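# Move one bottle from cabinet to bench, upright

## Task

Take a single bottle out of the cabinet and leave it standing upright on the bench, while the other two bottles remain inside the cabinet.

## Robot and tools

Robot: two UR12e-style arms, left_arm and right_arm, each with a Robotiq 140 mm two-finger gripper whose fingers can fold at a hinge when pushed. Each arm rides its own carriage on one floor track. left_rail carries left_arm and is always the one at larger y; right_rail carries right_arm. These names do not match image left or right.

Scene frame (all printed positions): fixed to the table, metres. Table top is z = 0, +z up, +x is the direction the arms face, +y is to their left. The track runs along y at x = 0, with y = 0 at its middle; the table edge is at x = 0.17. An arm's base sits at x = 0, y = its carriage position_m, z = 0.04. Gripper frame: fingers point along its +z, open and close along its y. end_effector_position is the spot between the pads when shut; fingertips extend roughly 33 mm past it (about 9 mm when wide open). A camera block sticks out about 10 cm toward the gripper's +x. Printed hand pose can be a few cm off.

execute_actions(actions, cameras): actions holds one action object (empty list = just report state and images). Keys: rows, steps, until, left_rail, right_rail. rows is a table of 1 to 15 rows, each used for one control step of 1/30 s. Every row has 18 numbers in [-1, 1]: left_arm's six joint values (shoulder pan, shoulder lift, elbow, wrist 1, wrist 2, wrist 3), then its gripper position, force_limit, speed; then the same nine for right_arm. Joint values are offsets, scaled so 1.0 = 1.481 rad for pan and lift and 2.222 rad for elbow and the wrists, measured from the Joint targets at the start of the call, not from the preceding row; repeating an offset in a new call moves further. Gripper position is absolute: +1 fully open (140 mm), about -0.8 pads touching, -1 squeeze until blocked. force_limit from -1 (about 14 N) to +1 (about 58 N); speed from -1 (about 30 mm/s) to +1 (about 250 mm/s); faster closing grips harder. To leave a gripper unchanged, resend its last three numbers. steps: 1 to 450, default 15; after the rows end, arms keep heading to the last row's target. until: stop the action early on rail fields, e.g. {"left_rail": {"position_status": ["!=", "moving"]}}, or {"all": {"status": "ended"}} / {"any": ...}; numbers need a comparison (=, !=, <, <=, >, >=). Rail keys: position_m (absolute carriage goal, left_rail -0.8 to 1.5, right_rail -1.5 to 0.8), speed_m_s 0.01 to 1, acceleration_factor 0.1 to 1, or {"stop": true}. Rows never move a carriage, but a row's goal travels with a still-driving carriage, so let it arrive first. Carriages must stay roughly 0.78 m apart.

move(target, speed, blend, stop_force, zero, blocking, cameras): joint-space path. target is one 18-number row or a list of up to 15 rows, all offsets counted from the same current Joint targets; gripper numbers as above. speed in rad/s for the joint with farthest to go, 0.01 to 3.14, default 0.5. blend in rad rounds corners of a list (0 = halt at each). stop_force in N, 4 to 120, ends an arm's path on contact; use it with slow speed when approaching surfaces, and omit it when leaving something the gripper presses on. zero (default true) rezeroes before the move. blocking=false returns after about 0.5 s; then call wait or stop before new rows or moves. Paths do not avoid obstacles or the other arm. The move: line reports done, off_target, moving, held or fault.

wait(seconds 0 to 10). stop() brakes a running move. zoom_image(camera, region [x0,y0,x1,y1] pixels, at most 504 by 504) on cam_high, cam_low, cam_front, cam_side, cam_left_wrist, cam_right_wrist (each 896x504). zero_wrist_force(arm). read_manual(section) gives licences only. finished_scene(scene) ends the scene irreversibly; the bottle must already stand on its own.

Results: Joint positions and Joint velocities have one block per arm: rail (m), then the six joints (rad). Joint targets is the commanded angle per joint in that order; offsets build on it. Joint torques include gravity, positive toward larger angles. Wrist force/torque are in the gripper's own axes; a third line gives the peak since last shown. object_status: 0 moving, 1 blocked while opening, 2 blocked while closing (a grip: check for this), 3 reached goal or pads met. position_measured is in counts: 3 open, about 139 = 60 mm, 230 pads touching. Rail position_status: moving, done, contact_stop, time_out, stopped, stopped_with_arm, stopped_for_other_arm, stopped_for_other_carriage; position_answer taken or not_taken. "joint sent to its limit" and "joint command not followed" (clearance check altered the command) may appear. Motion trails commands by about 0.2 s.

Avoid: anything falling off the table or landing on the track or metal strip (instant failure); dropping or releasing a moving bottle; hard hits. Outside force near 150 N or joint torque at its limit (pan/lift 310, elbow 141, wrists 50.7 N m) stops the arm for 10 s. Any contact between the two arms, including a gripper closing on the other's fingers, may end the scene. Grip with the fingertip quarter of the pads for a predictable squeeze; pressing fingertips into a surface folds them. Stretched or loaded arms heat up: MOTOR HOT appears at 70 °C and brakes lock at 85 °C.

Each tool is called after ">>>" as a command line: name --argument value for each argument, lists and objects as JSON in quotes; but a table of rows of numbers goes row by row, as --pt "numbers of a row", without its own name.

## Session

>>> execute_actions --actions '[]'

Scene clock: 0.00 s.
left_arm: end_effector_position=(+0.3563, +1.0718, +0.5790) position_measured=3 object_status=3 end_effector_quat_wxyz=(+0.000, +0.000, +1.000, +0.000) | right_arm: end_effector_position=(+0.3563, -0.9933, +0.5790) position_measured=3 object_status=3 end_effector_quat_wxyz=(+0.000, +0.000, +1.000, +0.000)
Joint positions: left_arm=[0.993 -0.281 -2.157 1.821 -1.235 -1.571 -0.281] | right_arm=[-1.072 -0.281 -2.157 1.821 -1.235 -1.571 -0.281]
Joint velocities: within noise
Joint torques (N m): no reading
Wrist force (N): no reading
Wrist torque (N m): no reading
Wrist force, peak (N): no reading
Joint targets: left_arm=[0.993 -0.281 -2.157 1.821 -1.235 -1.571 -0.281] | right_arm=[-1.072 -0.281 -2.157 1.821 -1.235 -1.571 -0.281]
Tool commands: left_gripper/position=+1.0 left_gripper/force_limit=+1.0 left_gripper/speed=+1.0 right_gripper/position=+1.0 right_gripper/force_limit=+1.0 right_gripper/speed=+1.0
left_rail: position_m=0.993 position_status=done
right_rail: position_m=-1.072 position_status=done

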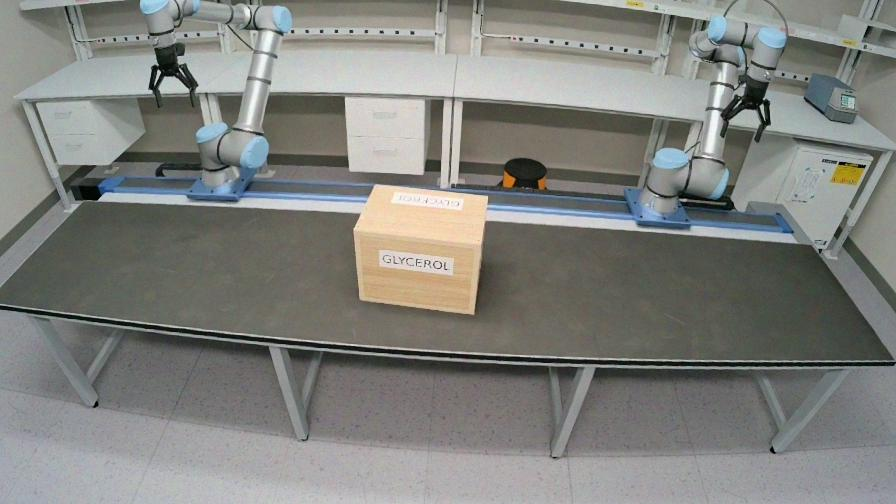

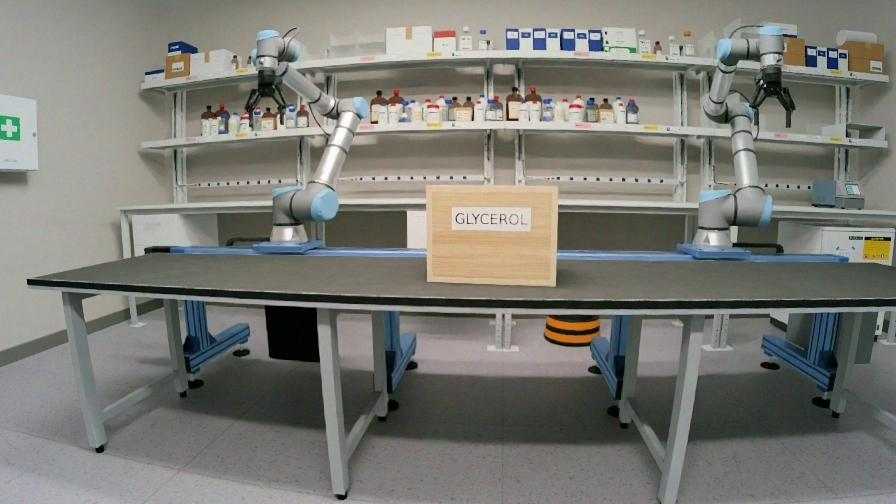

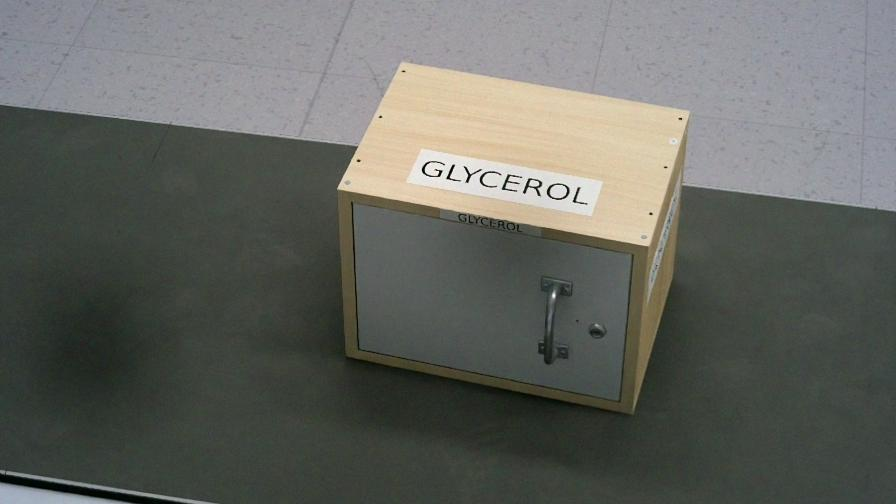

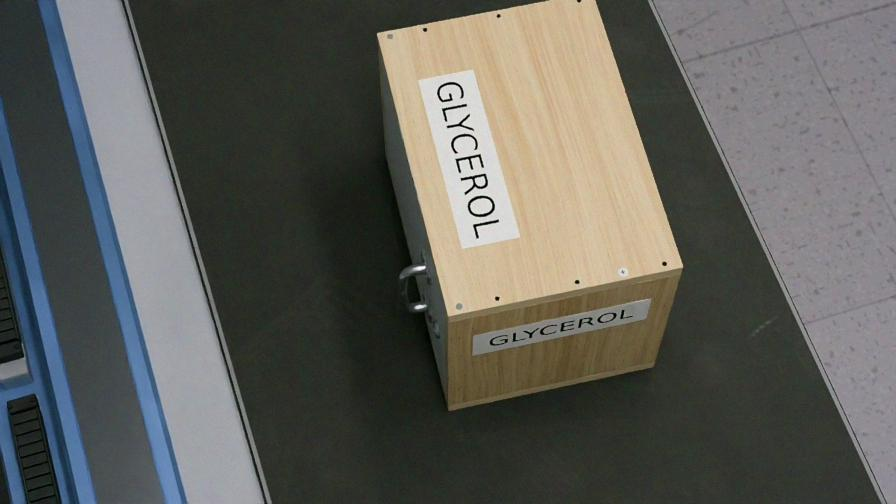

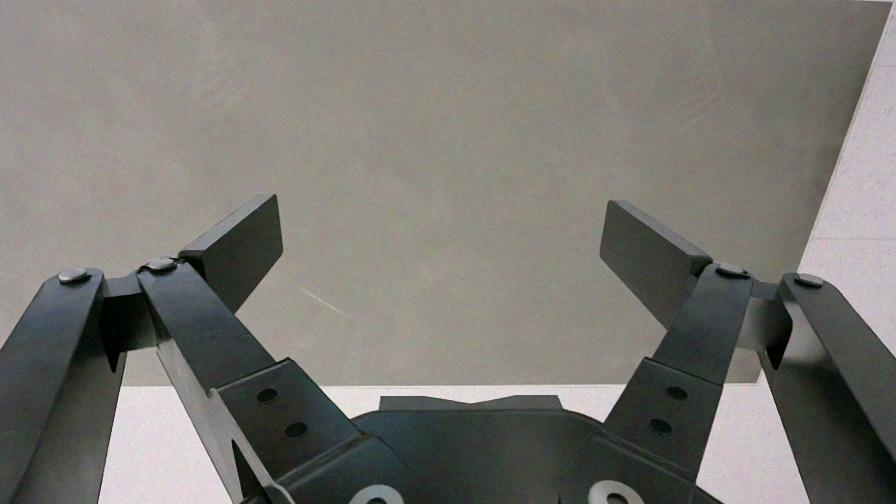

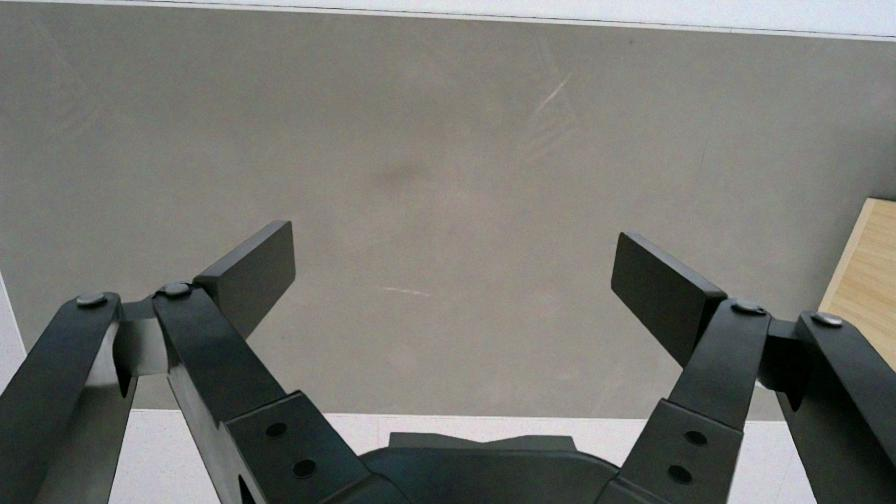

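>>> execute_actions --actions '[{"right_rail": {"position_m": -0.4}, "steps": 120, "until": {"right_rail": {"position_status": ["!=", "moving"]}}}]' --cameras '["cam_right_wrist", "cam_high", "cam_front"]'

>>> zoom_image --camera "cam_front" --region '[320, 50, 720, 420]'

Scene clock: 138.40 s.
left_arm: end_effector_position=(+0.3563, +1.0718, +0.5790) position_measured=3 object_status=3 end_effector_quat_wxyz=(+0.000, +0.000, +1.000, +0.000) | right_arm: end_effector_position=(+0.3563, -0.3214, +0.5790) position_measured=3 object_status=3 end_effector_quat_wxyz=(+0.000, +0.000, +1.000, +0.000)
Joint positions: left_arm=[0.993 -0.281 -2.157 1.821 -1.235 -1.571 -0.281] | right_arm=[-0.4 -0.281 -2.157 1.821 -1.235 -1.571 -0.281]
Joint torques (N m): left_arm=[1.96 0.3 -52.9 -5.4 -0.14 0.07] | right_arm=[0.84 2.83 -43.86 -5 0.1 -0.12]
Wrist force (N): left_arm=[0.3 0.4 -0.4] | right_arm=[-0.1 0.1 0.0]
Wrist torque (N m): left_arm=[0.08 -0.07 0.00] | right_arm=[0.02 0.02 0.00]
Wrist force, peak (N): left_arm=[0.0 0.9 -0.4] | right_arm=[0.0 1.8 0.2]
Joint targets: left_arm=[0.993 -0.281 -2.157 1.821 -1.235 -1.571 -0.281] | right_arm=[-0.400 -0.281 -2.157 1.821 -1.235 -1.571 -0.281]
Tool commands: left_gripper/position=+1.0 left_gripper/force_limit=+1.0 left_gripper/speed=+1.0 right_gripper/position=+1.0 right_gripper/force_limit=+1.0 right_gripper/speed=+1.0
left_rail: position_m=0.993 position_status=done
right_rail: position_m=-0.400 position_status=done
Images, in order (width x height): cam_high 896x504, cam_front 896x504, cam_right_wrist 896x504.

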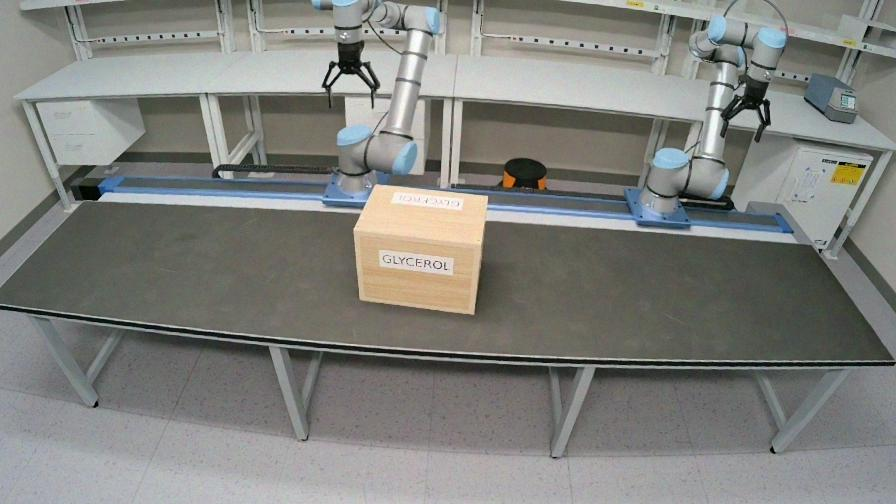

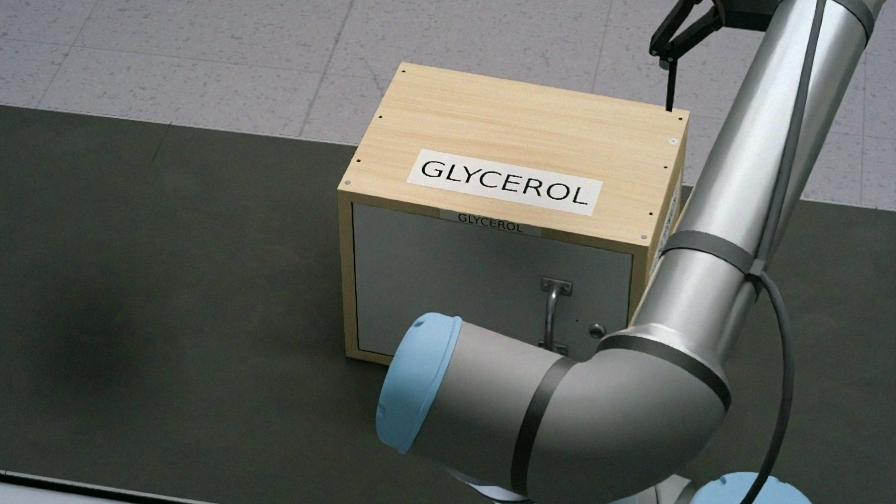

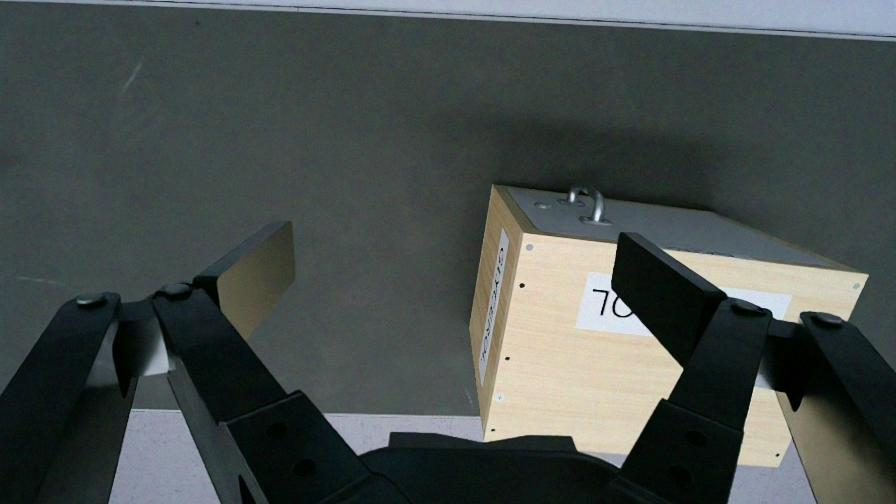

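Scaled by 1.260.

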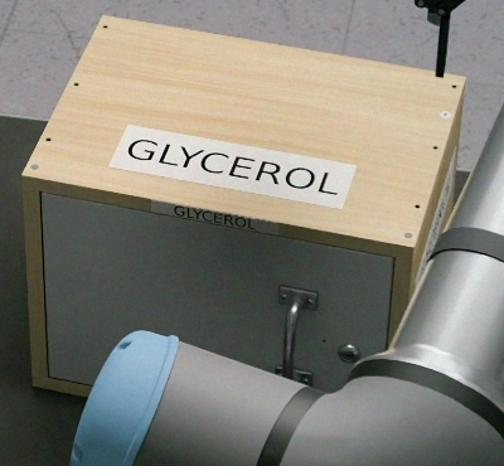

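>>> zoom_image --camera "cam_right_wrist" --region '[460, 150, 720, 300]'

>>> zoom_image --camera "cam_front" --region '[500, 250, 660, 370]'

Scaled by 1.938.

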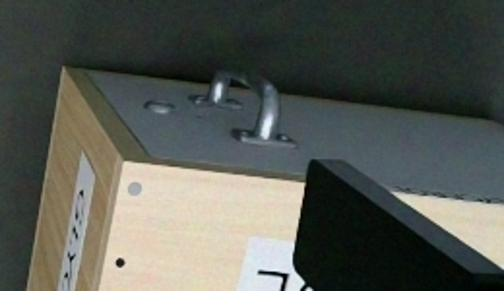

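Scaled by 3.150.

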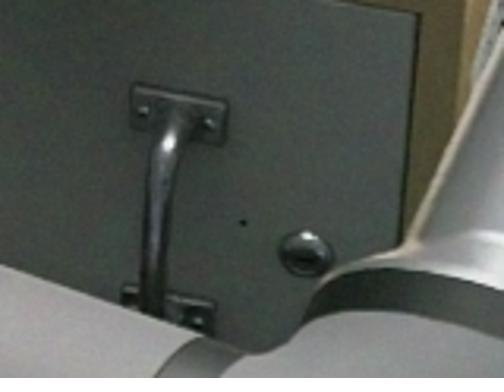

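>>> move --pt "-0.958 0.2411 0.1256 -0.455 0.4948 1.0 1 1 1 0 0 0 0 0 0 1 1 1" --pt "-0.9819 0.8945 -0.1152 -0.6499 0.4948 1.0 1 1 1 0 0 0 0 0 0 1 1 1" --speed '[1.1, 0.8]' --blend '[0.2, 0]' --cameras '["cam_left_wrist", "cam_right_wrist", "cam_side"]'

Scene clock: 464.17 s.
left_arm: end_effector_position=(+0.3068, -0.0768, +0.1913) position_measured=3 object_status=3 end_effector_quat_wxyz=(+0.105, +0.834, -0.127, +0.527) | right_arm: end_effector_position=(+0.3563, -0.3214, +0.5790) position_measured=3 object_status=3 end_effector_quat_wxyz=(+0.000, +0.000, +1.000, +0.000)
Joint positions: left_arm=[0.993 -1.735 -0.832 1.565 -2.679 -0.471 1.941] | right_arm=[-0.4 -0.281 -2.157 1.821 -1.235 -1.571 -0.28]
Joint torques (N m): left_arm=[-13.2 -94.59 -58.27 -7.22 4.78 4.34] | right_arm=[0.92 0.3 -43.66 -4.73 -0.35 0.01]
Wrist force (N): left_arm=[2.3 1.4 0.3] | right_arm=[-0.2 0.1 0.0]
Wrist torque (N m): left_arm=[0.33 -0.65 0.23] | right_arm=[0.01 0.05 0.00]
Wrist force, peak (N): left_arm=[-1.3 3.7 1.6] | right_arm=[-0.2 0.6 0.3]
Joint targets: left_arm=[0.993 -1.735 -0.832 1.565 -2.679 -0.471 1.941] | right_arm=[-0.400 -0.281 -2.157 1.821 -1.235 -1.571 -0.281]
left_rail: position_m=0.993 position_status=done
right_rail: position_m=-0.400 position_status=done
move: done
Images, in order (width x height): cam_side 896x504, cam_left_wrist 896x504, cam_right_wrist 896x504.

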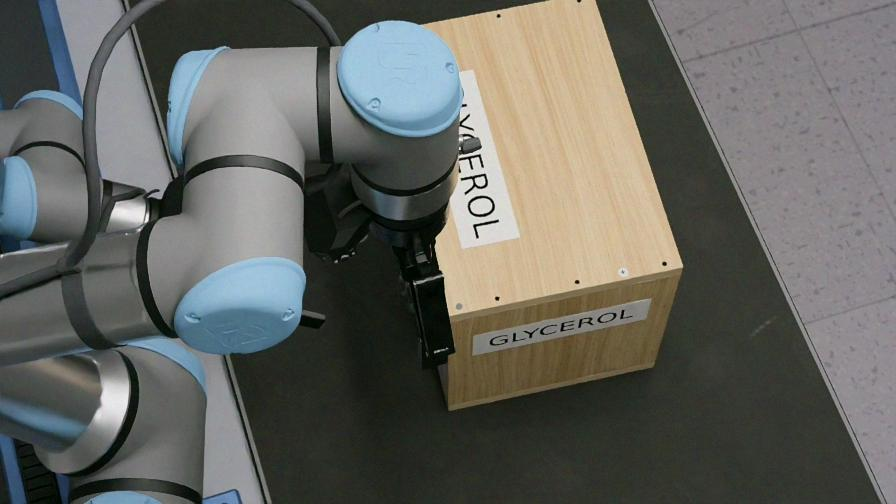

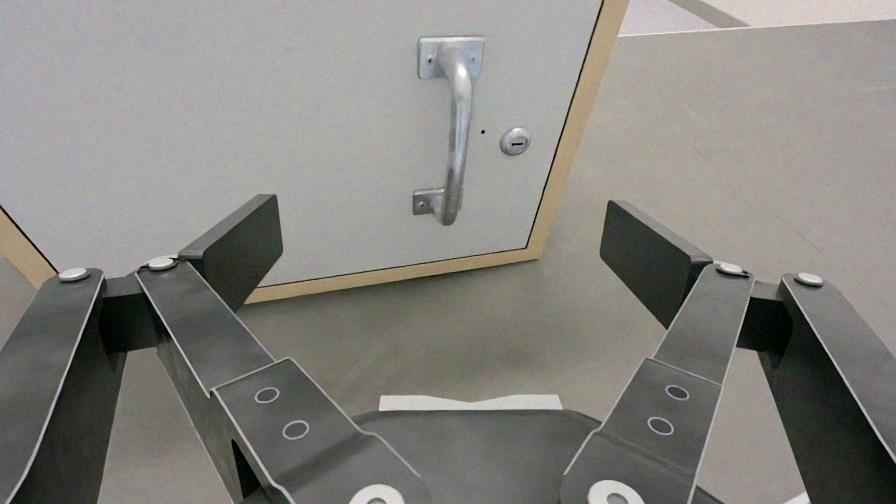

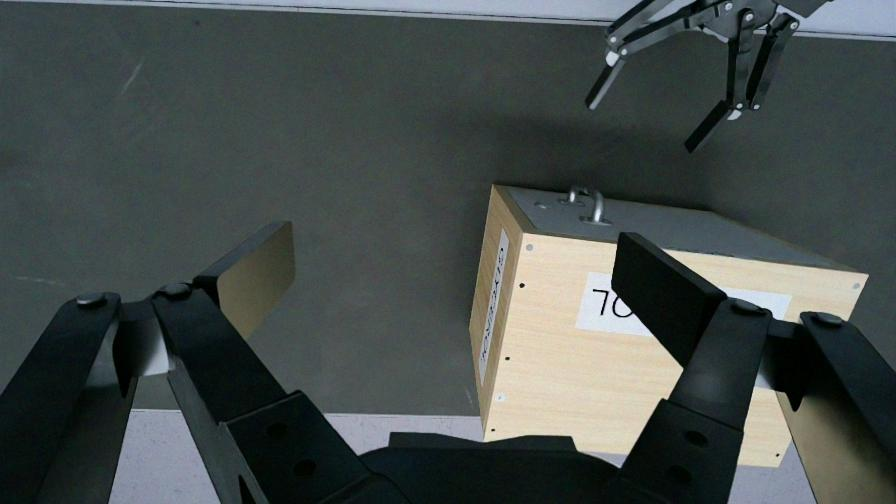

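>>> move --target '[0.0334, 0.0431, -0.0407, -0.0270, -0.0094, 0.0647, -1, -1, 0, 0, 0, 0, 0, 0, 0, 1, 1, 1]' --speed 0.3 --cameras '["cam_left_wrist", "cam_right_wrist"]'

Scene clock: 577.30 s.
left_arm: end_effector_position=(+0.3504, -0.1085, +0.1845) position_measured=233 object_status=0 end_effector_quat_wxyz=(+0.093, +0.831, -0.147, +0.529) | right_arm: end_effector_position=(+0.3563, -0.3214, +0.5790) position_measured=3 object_status=3 end_effector_quat_wxyz=(+0.000, +0.000, +1.000, +0.000)
Joint positions: left_arm=[0.993 -1.686 -0.768 1.475 -2.739 -0.492 2.085] | right_arm=[-0.4 -0.281 -2.157 1.821 -1.235 -1.571 -0.28]
Joint torques (N m): left_arm=[15.48 -98.1 -57.79 -7.31 -0.05 4.35] | right_arm=[3.73 0.1 -43.37 -5.1 -0.48 -0.57]
Wrist force (N): left_arm=[2.3 1.6 -0.4] | right_arm=[0.2 -0.1 0.1]
Wrist torque (N m): left_arm=[0.37 -0.69 0.22] | right_arm=[-0.02 -0.04 0.00]
Wrist force, peak (N): left_arm=[2.7 1.8 1.3] | right_arm=[0.2 0.4 0.4]
Joint targets: left_arm=[0.993 -1.686 -0.768 1.475 -2.739 -0.492 2.085] | right_arm=[-0.400 -0.281 -2.157 1.821 -1.235 -1.571 -0.281]
left_rail: position_m=0.993 position_status=done
right_rail: position_m=-0.400 position_status=done
move: done
Images, in order (width x height): cam_left_wrist 896x504, cam_right_wrist 896x504.

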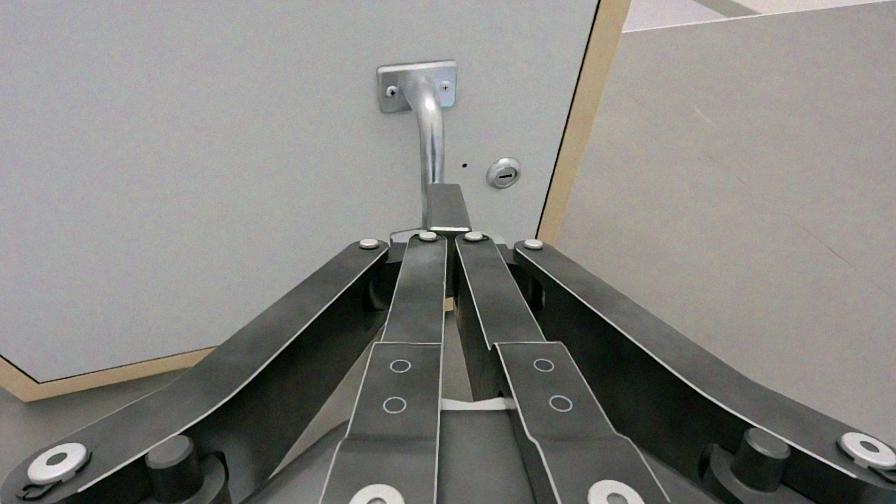

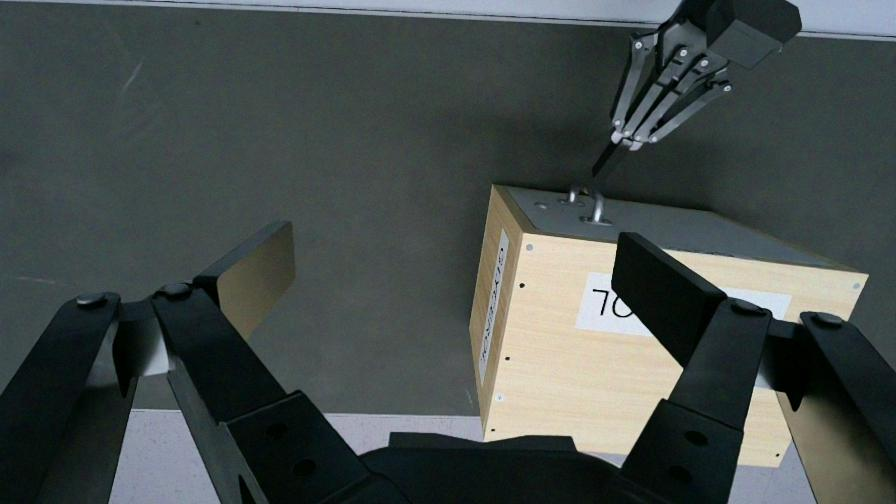

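>>> move --pt "0.0014 -0.0124 0.0077 -0.0011 -0.0002 0.0014 -1 -1 0 0 0 0 0 0 0 1 1 1" --pt "0.0315 0.0279 -0.0171 -0.0351 -0.0099 0.0379 -1 -1 0 0 0 0 0 0 0 1 1 1" --speed '[0.05, 0.025]' --stop_force 8 --cameras '["cam_left_wrist", "cam_right_wrist"]'

Scene clock: 680.23 s.
left_arm: end_effector_position=(+0.3650, -0.1054, +0.1879) position_measured=233 object_status=3 end_effector_quat_wxyz=(+0.093, +0.831, -0.146, +0.529) | right_arm: end_effector_position=(+0.3563, -0.3214, +0.5790) position_measured=3 object_status=3 end_effector_quat_wxyz=(+0.000, +0.000, +1.000, +0.000)
Joint positions: left_arm=[0.993 -1.671 -0.77 1.476 -2.762 -0.499 2.111] | right_arm=[-0.4 -0.281 -2.157 1.821 -1.235 -1.571 -0.28]
Joint torques (N m): left_arm=[-8.12 -113.83 -28.63 -3.19 4.42 -4.12] | right_arm=[-0.57 0.85 -42.57 -5.32 -0.43 -0.4]
Wrist force (N): left_arm=[3.4 -0.2 -8.3] | right_arm=[0.0 0.4 0.0]
Wrist torque (N m): left_arm=[0.35 -0.69 0.48] | right_arm=[0.09 0.00 0.00]
Wrist force, peak (N): left_arm=[1.4 -3.7 -22.7] | right_arm=[-0.2 0.8 0.3]
Joint targets: left_arm=[0.993 -1.671 -0.770 1.476 -2.762 -0.499 2.111] | right_arm=[-0.400 -0.281 -2.157 1.821 -1.235 -1.571 -0.281]
left_rail: position_m=0.993 position_status=done
right_rail: position_m=-0.400 position_status=done
move: contact (left_arm); path passed 1 of 2 targets; left_arm: the wrist 3 is farthest, 0.059 rad from its target
Images, in order (width x height): cam_left_wrist 896x504, cam_right_wrist 896x504.

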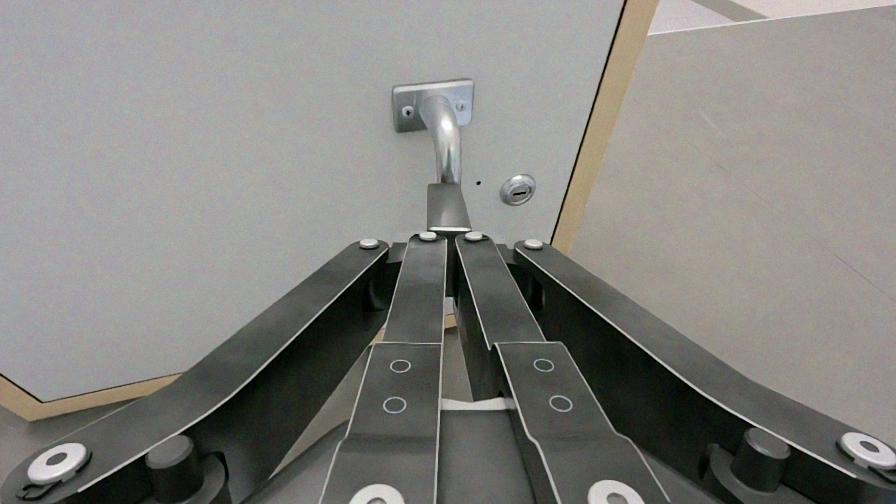

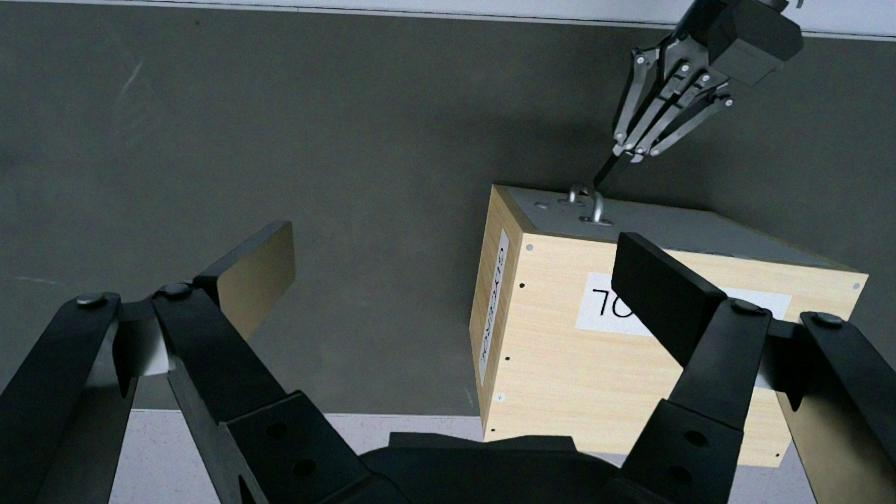

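>>> move --pt "-0.0048 -0.0064 0.0040 0.0054 0.0015 -0.0058 -1 -1 0 0 0 0 0 0 0 1 1 1" --pt "-0.0048 -0.0064 0.0040 0.0054 0.0015 -0.0058 0.1 -1 1 0 0 0 0 0 0 1 1 1" --pt "0.0116 0.0155 -0.0096 -0.0131 -0.0037 0.0141 0.1 -1 1 0 0 0 0 0 0 1 1 1" --pt "0.0116 0.0155 -0.0096 -0.0131 -0.0037 0.0141 -1 0 -1 0 0 0 0 0 0 1 1 1" --speed 0.1 --cameras '["cam_left_wrist"]'

Scene clock: 736.23 s.
left_arm: end_effector_position=(+0.3814, -0.1115, +0.1799) position_measured=215 object_status=0 end_effector_quat_wxyz=(+0.093, +0.831, -0.146, +0.529) | right_arm: end_effector_position=(+0.3563, -0.3214, +0.5790) position_measured=3 object_status=3 end_effector_quat_wxyz=(+0.000, +0.000, +1.000, +0.000)
Joint positions: left_arm=[0.993 -1.654 -0.747 1.455 -2.791 -0.507 2.142] | right_arm=[-0.4 -0.281 -2.157 1.821 -1.235 -1.571 -0.28]
Joint torques (N m): left_arm=[14.77 -101.5 -31.88 -2.15 8.7 4.22] | right_arm=[3.06 3.59 -41.98 -4.73 -0.69 -0.09]
Wrist force (N): left_arm=[-2.7 12.6 -14.4] | right_arm=[0.1 0.4 0.2]
Wrist torque (N m): left_arm=[-0.19 -0.83 -0.49] | right_arm=[0.08 -0.01 0.00]
Wrist force, peak (N): left_arm=[-0.8 23.1 -8.9] | right_arm=[0.0 -0.3 0.6]
Joint targets: left_arm=[0.993 -1.654 -0.747 1.455 -2.791 -0.507 2.142] | right_arm=[-0.400 -0.281 -2.157 1.821 -1.235 -1.571 -0.281]
left_rail: position_m=0.993 position_status=done
right_rail: position_m=-0.400 position_status=done
move: done
Images, in order (width x height): cam_left_wrist 896x504.

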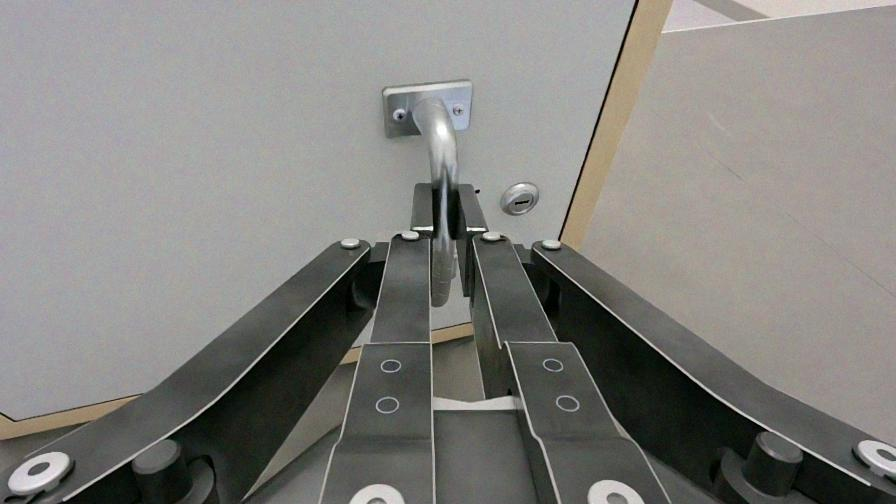

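>>> move --target '[-0.01475, -0.01104, 0.01112, 0.01203, 0.00466, -0.01799, -1, 0, -1, 0, 0, 0, 0, 0, 0, 1, 1, 1]' --speed 0.03 --stop_force 60 --cameras '["cam_left_wrist", "cam_right_wrist"]'

Scene clock: 818.17 s.
left_arm: end_effector_position=(+0.3604, -0.1053, +0.1798) position_measured=215 object_status=2 end_effector_quat_wxyz=(+0.093, +0.831, -0.146, +0.529) | right_arm: end_effector_position=(+0.3563, -0.3214, +0.5790) position_measured=3 object_status=3 end_effector_quat_wxyz=(+0.000, +0.000, +1.000, +0.000)
Joint positions: left_arm=[0.993 -1.676 -0.763 1.48 -2.765 -0.497 2.102] | right_arm=[-0.4 -0.281 -2.157 1.821 -1.235 -1.571 -0.28]
Joint torques (N m): left_arm=[-7.53 -115.17 -20.58 -1.34 6.68 -3.17] | right_arm=[2.48 2.96 -42.23 -5.39 -0.78 -0.02]
Wrist force (N): left_arm=[5.4 14.4 2.9] | right_arm=[0.1 0.3 0.2]
Wrist torque (N m): left_arm=[-0.35 -0.79 -0.01] | right_arm=[0.07 -0.02 0.00]
Wrist force, peak (N): left_arm=[3.8 21.2 -1.1] | right_arm=[-0.2 0.5 0.4]
Joint targets: left_arm=[0.993 -1.676 -0.763 1.480 -2.765 -0.497 2.102] | right_arm=[-0.400 -0.281 -2.157 1.821 -1.235 -1.571 -0.281]
left_rail: position_m=0.993 position_status=done
right_rail: position_m=-0.400 position_status=done
move: done
Images, in order (width x height): cam_left_wrist 896x504, cam_right_wrist 896x504.

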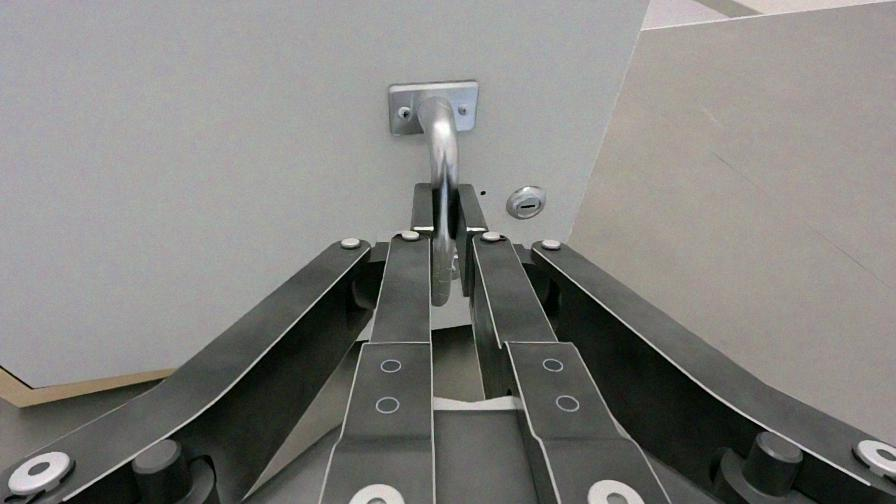

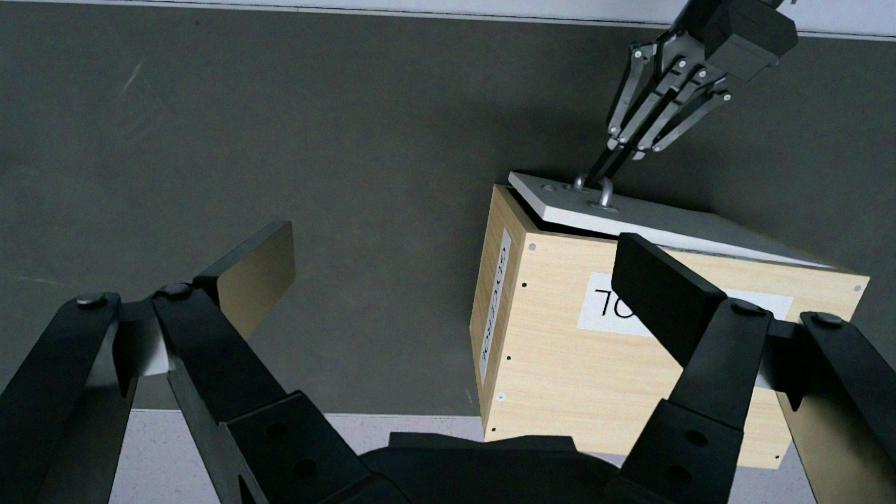

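>>> move --pt "-0.02032 -0.01722 0.01743 0.01692 0.00591 -0.02592 -1 0 -1 0 0 0 0 0 0 1 1 1" --pt "-0.04315 -0.03948 0.04007 0.03631 0.0118 -0.05652 -1 0 -1 0 0 0 0 0 0 1 1 1" --pt "-0.06537 -0.06398 0.06487 0.05576 0.01669 -0.08775 -1 0 -1 0 0 0 0 0 0 1 1 1" --speed 0.07 --blend '[0.02, 0.02, 0]' --stop_force 60 --cameras '["cam_left_wrist", "cam_right_wrist"]'

Scene clock: 860.47 s.
left_arm: end_effector_position=(+0.2748, -0.0553, +0.1798) position_measured=215 object_status=2 end_effector_quat_wxyz=(+0.093, +0.831, -0.146, +0.529) | right_arm: end_effector_position=(+0.3563, -0.3214, +0.5790) position_measured=3 object_status=3 end_effector_quat_wxyz=(+0.000, +0.000, +1.000, +0.000)
Joint positions: left_arm=[0.993 -1.773 -0.858 1.624 -2.641 -0.459 1.907] | right_arm=[-0.4 -0.281 -2.157 1.821 -1.235 -1.571 -0.28]
Joint torques (N m): left_arm=[-5.54 -111.96 -23.02 -2.9 6.59 -4.86] | right_arm=[0.77 1.67 -41.32 -5.24 -0.74 -0.49]
Wrist force (N): left_arm=[1.0 11.8 1.3] | right_arm=[-0.2 0.4 0.2]
Wrist torque (N m): left_arm=[-0.05 -0.44 1.22] | right_arm=[0.09 0.04 0.00]
Wrist force, peak (N): left_arm=[4.8 19.3 2.2] | right_arm=[0.1 0.3 0.7]
Joint targets: left_arm=[0.993 -1.773 -0.858 1.624 -2.641 -0.459 1.907] | right_arm=[-0.400 -0.281 -2.157 1.821 -1.235 -1.571 -0.281]
left_rail: position_m=0.993 position_status=done
right_rail: position_m=-0.400 position_status=done
move: done
Images, in order (width x height): cam_left_wrist 896x504, cam_right_wrist 896x504.

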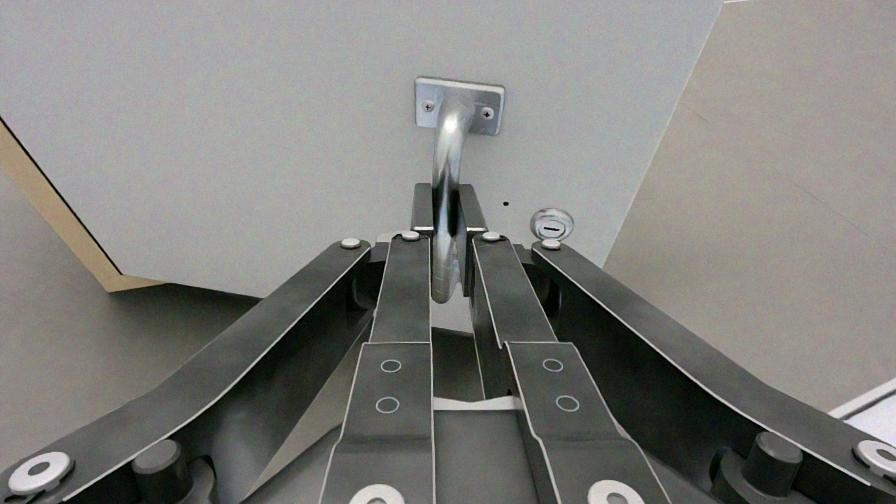

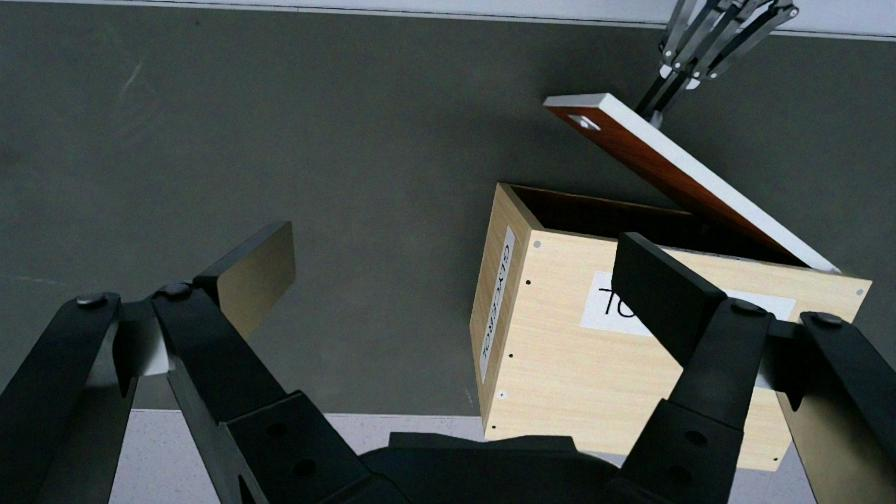

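>>> move --pt "-0.03344 -0.05484 0.10815 -0.19331 -0.03094 0.13787 -1 0 -1 0 0 0 0 0 0 1 1 1" --pt "-0.04278 -0.09952 0.20345 -0.36781 -0.09302 0.26904 -1 0 -1 0 0 0 0 0 0 1 1 1" --pt "-0.02124 -0.13973 0.28839 -0.5014 -0.18485 0.37311 -1 0 -1 0 0 0 0 0 0 1 1 1" --pt "0.05861 -0.16775 0.35401 -0.59881 -0.32625 0.46918 -1 0 -1 0 0 0 0 0 0 1 1 1" --speed 0.28 --blend '[0.05, 0.05, 0.05, 0]' --stop_force 60 --cameras '["cam_left_wrist", "cam_right_wrist", "cam_high"]'

Scene clock: 982.97 s.
left_arm: end_effector_position=(+0.2132, +0.2032, +0.1797) position_measured=215 object_status=2 end_effector_quat_wxyz=(+0.316, +0.683, -0.496, +0.434) | right_arm: end_effector_position=(+0.3563, -0.3214, +0.5790) position_measured=3 object_status=3 end_effector_quat_wxyz=(+0.000, +0.000, +1.000, +0.000)
Joint positions: left_arm=[0.993 -1.686 -1.107 2.411 -3.971 -1.184 2.95] | right_arm=[-0.4 -0.281 -2.157 1.821 -1.235 -1.571 -0.28]
Joint torques (N m): left_arm=[10.4 -91.26 -17.89 -17.3 -3.56 3.56] | right_arm=[2.87 1.24 -40.32 -5.49 -0.92 -0.51]
Wrist force (N): left_arm=[-19.4 -6.2 17.5] | right_arm=[0.1 0.0 0.1]
Wrist torque (N m): left_arm=[0.77 -1.24 0.83] | right_arm=[0.01 -0.03 0.00]
Wrist force, peak (N): left_arm=[36.6 27.2 -23.6] | right_arm=[0.3 0.5 0.4]
Joint targets: left_arm=[0.993 -1.686 -1.107 2.411 -3.971 -1.184 2.950] | right_arm=[-0.400 -0.281 -2.157 1.821 -1.235 -1.571 -0.281]
left_rail: position_m=0.993 position_status=done
right_rail: position_m=-0.400 position_status=done
move: done
Images, in order (width x height): cam_high 896x504, cam_left_wrist 896x504, cam_right_wrist 896x504.

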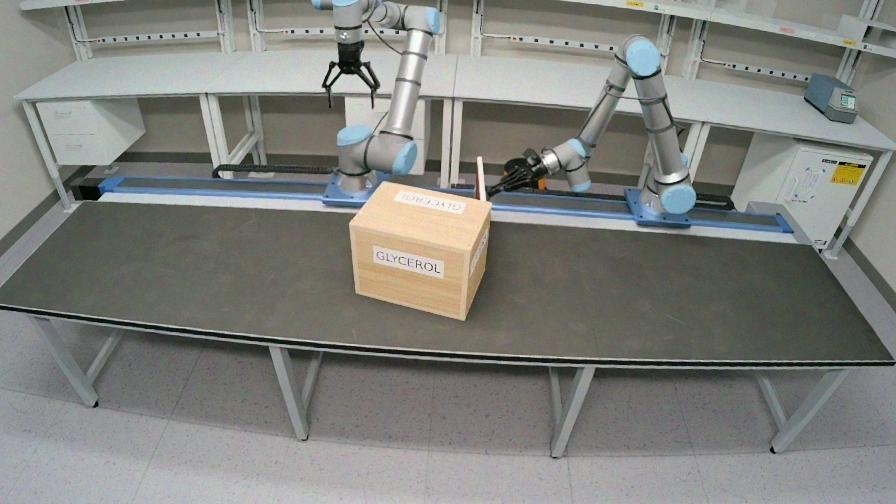

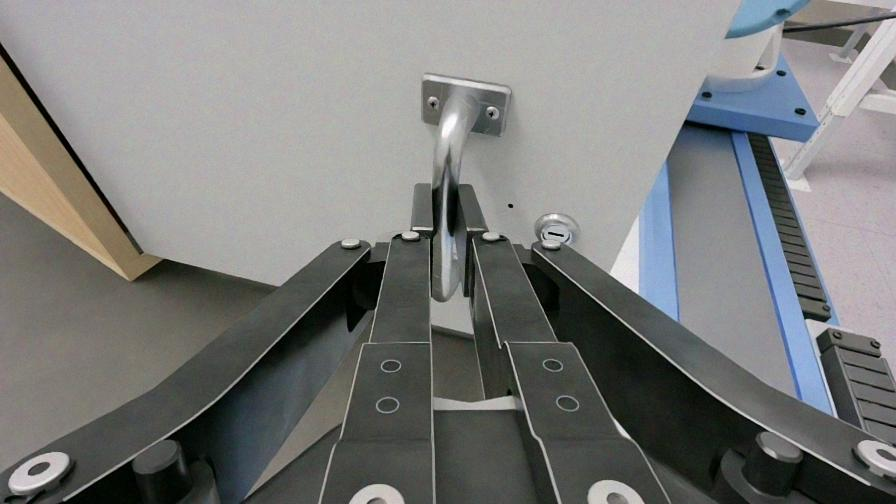

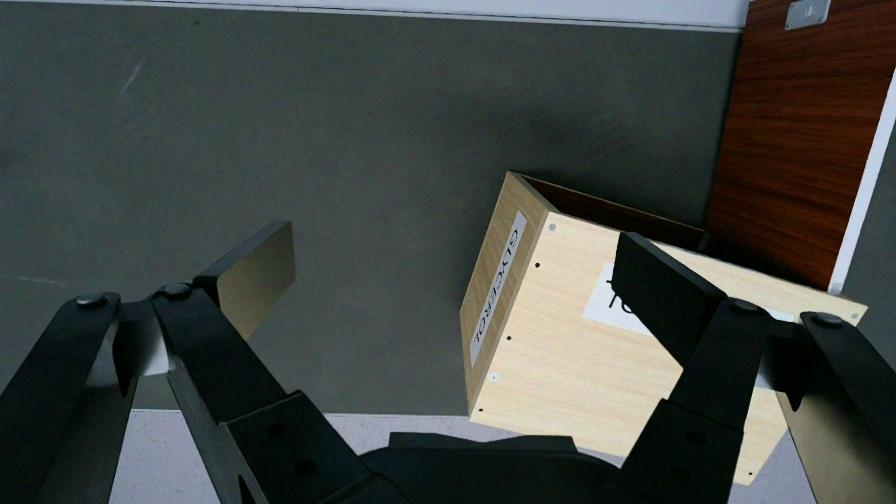

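>>> execute_actions --actions '[{"right_rail": {"position_m": -0.6}, "steps": 90, "until": {"right_rail": {"position_status": ["!=", "moving"]}}}]'

>>> move --target '[0, 0, 0, 0, 0, 0, -1, 0, -1, 1.0, 0.106, 0.2156, -0.7241, -0.5656, -1.0, 1, 1, 1]' --speed 1.1

Scene clock: 1134.63 s.
left_arm: end_effector_position=(+0.2132, +0.2032, +0.1797) position_measured=215 object_status=2 end_effector_quat_wxyz=(+0.316, +0.683, -0.496, +0.434) | right_arm: end_effector_position=(+0.3563, -0.5214, +0.5790) position_measured=3 object_status=3 end_effector_quat_wxyz=(+0.000, +0.000, +1.000, +0.000)
Joint positions: left_arm=[0.993 -1.686 -1.107 2.411 -3.971 -1.184 2.95] | right_arm=[-0.6 -0.281 -2.157 1.821 -1.235 -1.571 -0.28]
Joint torques (N m): left_arm=[10.11 -91.28 -17.02 -17.46 -3.42 3.35] | right_arm=[2.45 -1.47 -40.26 -6.19 -0.83 -0.36]
Wrist force (N): left_arm=[-19.3 -6.6 17.8] | right_arm=[0.1 0.0 0.2]
Wrist torque (N m): left_arm=[0.68 -1.23 0.83] | right_arm=[0.01 -0.01 0.00]
Wrist force, peak (N): left_arm=[-19.9 -6.4 17.9] | right_arm=[-0.2 2.2 0.2]
Joint targets: left_arm=[0.993 -1.686 -1.107 2.411 -3.971 -1.184 2.950] | right_arm=[-0.600 -0.281 -2.157 1.821 -1.235 -1.571 -0.281]
Tool commands: left_gripper/position=-1.0 left_gripper/force_limit=+0.0 left_gripper/speed=-1.0 right_gripper/position=+1.0 right_gripper/force_limit=+1.0 right_gripper/speed=+1.0
left_rail: position_m=0.993 position_status=done
right_rail: position_m=-0.600 position_status=done

Scene clock: 1137.53 s.
left_arm: end_effector_position=(+0.2132, +0.2032, +0.1797) position_measured=215 object_status=2 end_effector_quat_wxyz=(+0.316, +0.683, -0.496, +0.434) | right_arm: end_effector_position=(+0.3008, -0.2388, +0.6487) position_measured=3 object_status=3 end_effector_quat_wxyz=(+0.014, +0.763, -0.066, +0.642)
Joint positions: left_arm=[0.993 -1.686 -1.107 2.411 -3.971 -1.184 2.95] | right_arm=[-0.6 1.201 -2 2.3 -2.844 -2.827 -2.502]
Joint torques (N m): left_arm=[9.05 -91.08 -17.37 -17.43 -3.08 3.25] | right_arm=[9.71 0.4 -31.76 -6.23 -5.46 -2.41]
Wrist force (N): left_arm=[-19.4 -6.2 17.5] | right_arm=[-0.2 -0.2 0.8]
Wrist torque (N m): left_arm=[0.78 -1.17 0.83] | right_arm=[-0.52 -0.07 0.28]
Wrist force, peak (N): left_arm=[-19.9 -6.2 18.1] | right_arm=[-1.1 0.0 -1.6]
Joint targets: left_arm=[0.993 -1.686 -1.107 2.411 -3.971 -1.184 2.950] | right_arm=[-0.600 1.201 -2.000 2.300 -2.844 -2.828 -2.502]
left_rail: position_m=0.993 position_status=done
right_rail: position_m=-0.600 position_status=done
move: done

>>> move --target '[0, 0, 0, 0, 0, 0, -1, 0, -1, 0.0727, 0.7003, 0.03, -0.4969, 0, -0.0294, 1, 1, 1]' --speed 0.7 --cameras '["cam_right_wrist", "cam_front", "cam_side"]'

Scene clock: 1148.57 s.
left_arm: end_effector_position=(+0.2132, +0.2032, +0.1797) position_measured=215 object_status=2 end_effector_quat_wxyz=(+0.316, +0.683, -0.496, +0.434) | right_arm: end_effector_position=(+0.3001, -0.0600, +0.1998) position_measured=3 object_status=3 end_effector_quat_wxyz=(+0.000, +0.766, +0.000, +0.643)
Joint positions: left_arm=[0.993 -1.686 -1.107 2.411 -3.971 -1.184 2.95] | right_arm=[-0.6 1.308 -0.963 2.367 -3.948 -2.828 -2.568]
Joint torques (N m): left_arm=[10.03 -91.72 -18.12 -17.24 -3.43 3.13] | right_arm=[10.95 -51.87 0.64 -6.76 -1.06 -2.27]
Wrist force (N): left_arm=[-19.2 -6.7 17.3] | right_arm=[-0.3 -0.2 0.4]
Wrist torque (N m): left_arm=[0.65 -1.24 0.83] | right_arm=[-0.48 -0.01 0.31]
Wrist force, peak (N): left_arm=[-19.9 -6.1 18.0] | right_arm=[-3.0 0.2 0.3]
Joint targets: left_arm=[0.993 -1.686 -1.107 2.411 -3.971 -1.184 2.950] | right_arm=[-0.600 1.308 -0.962 2.367 -3.948 -2.828 -2.568]
left_rail: position_m=0.993 position_status=done
right_rail: position_m=-0.600 position_status=done
move: done
Images, in order (width x height): cam_front 896x504, cam_side 896x504, cam_right_wrist 896x504.

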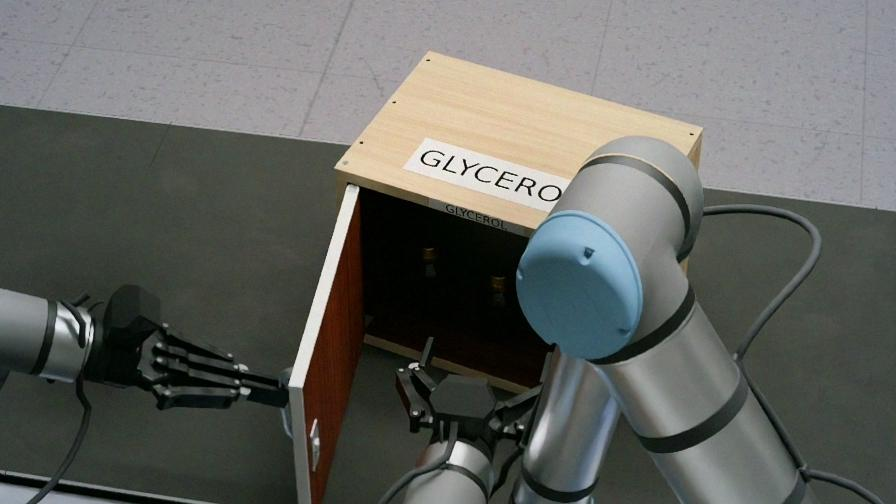

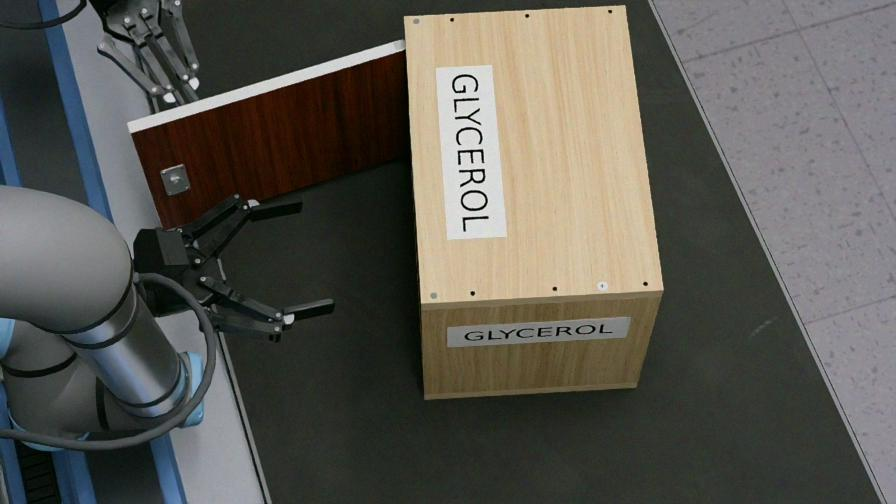

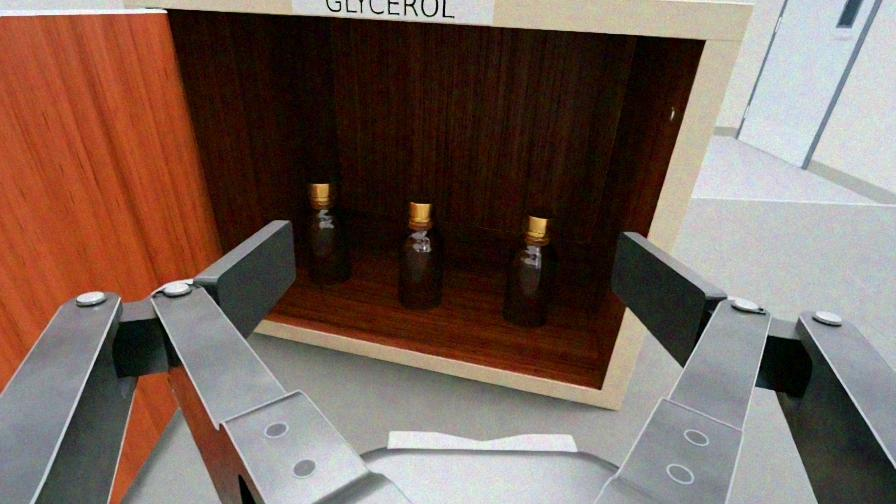

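>>> zoom_image --camera "cam_right_wrist" --region '[270, 150, 650, 364]'

Scaled by 1.326.

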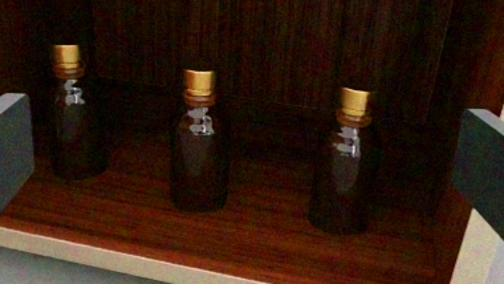

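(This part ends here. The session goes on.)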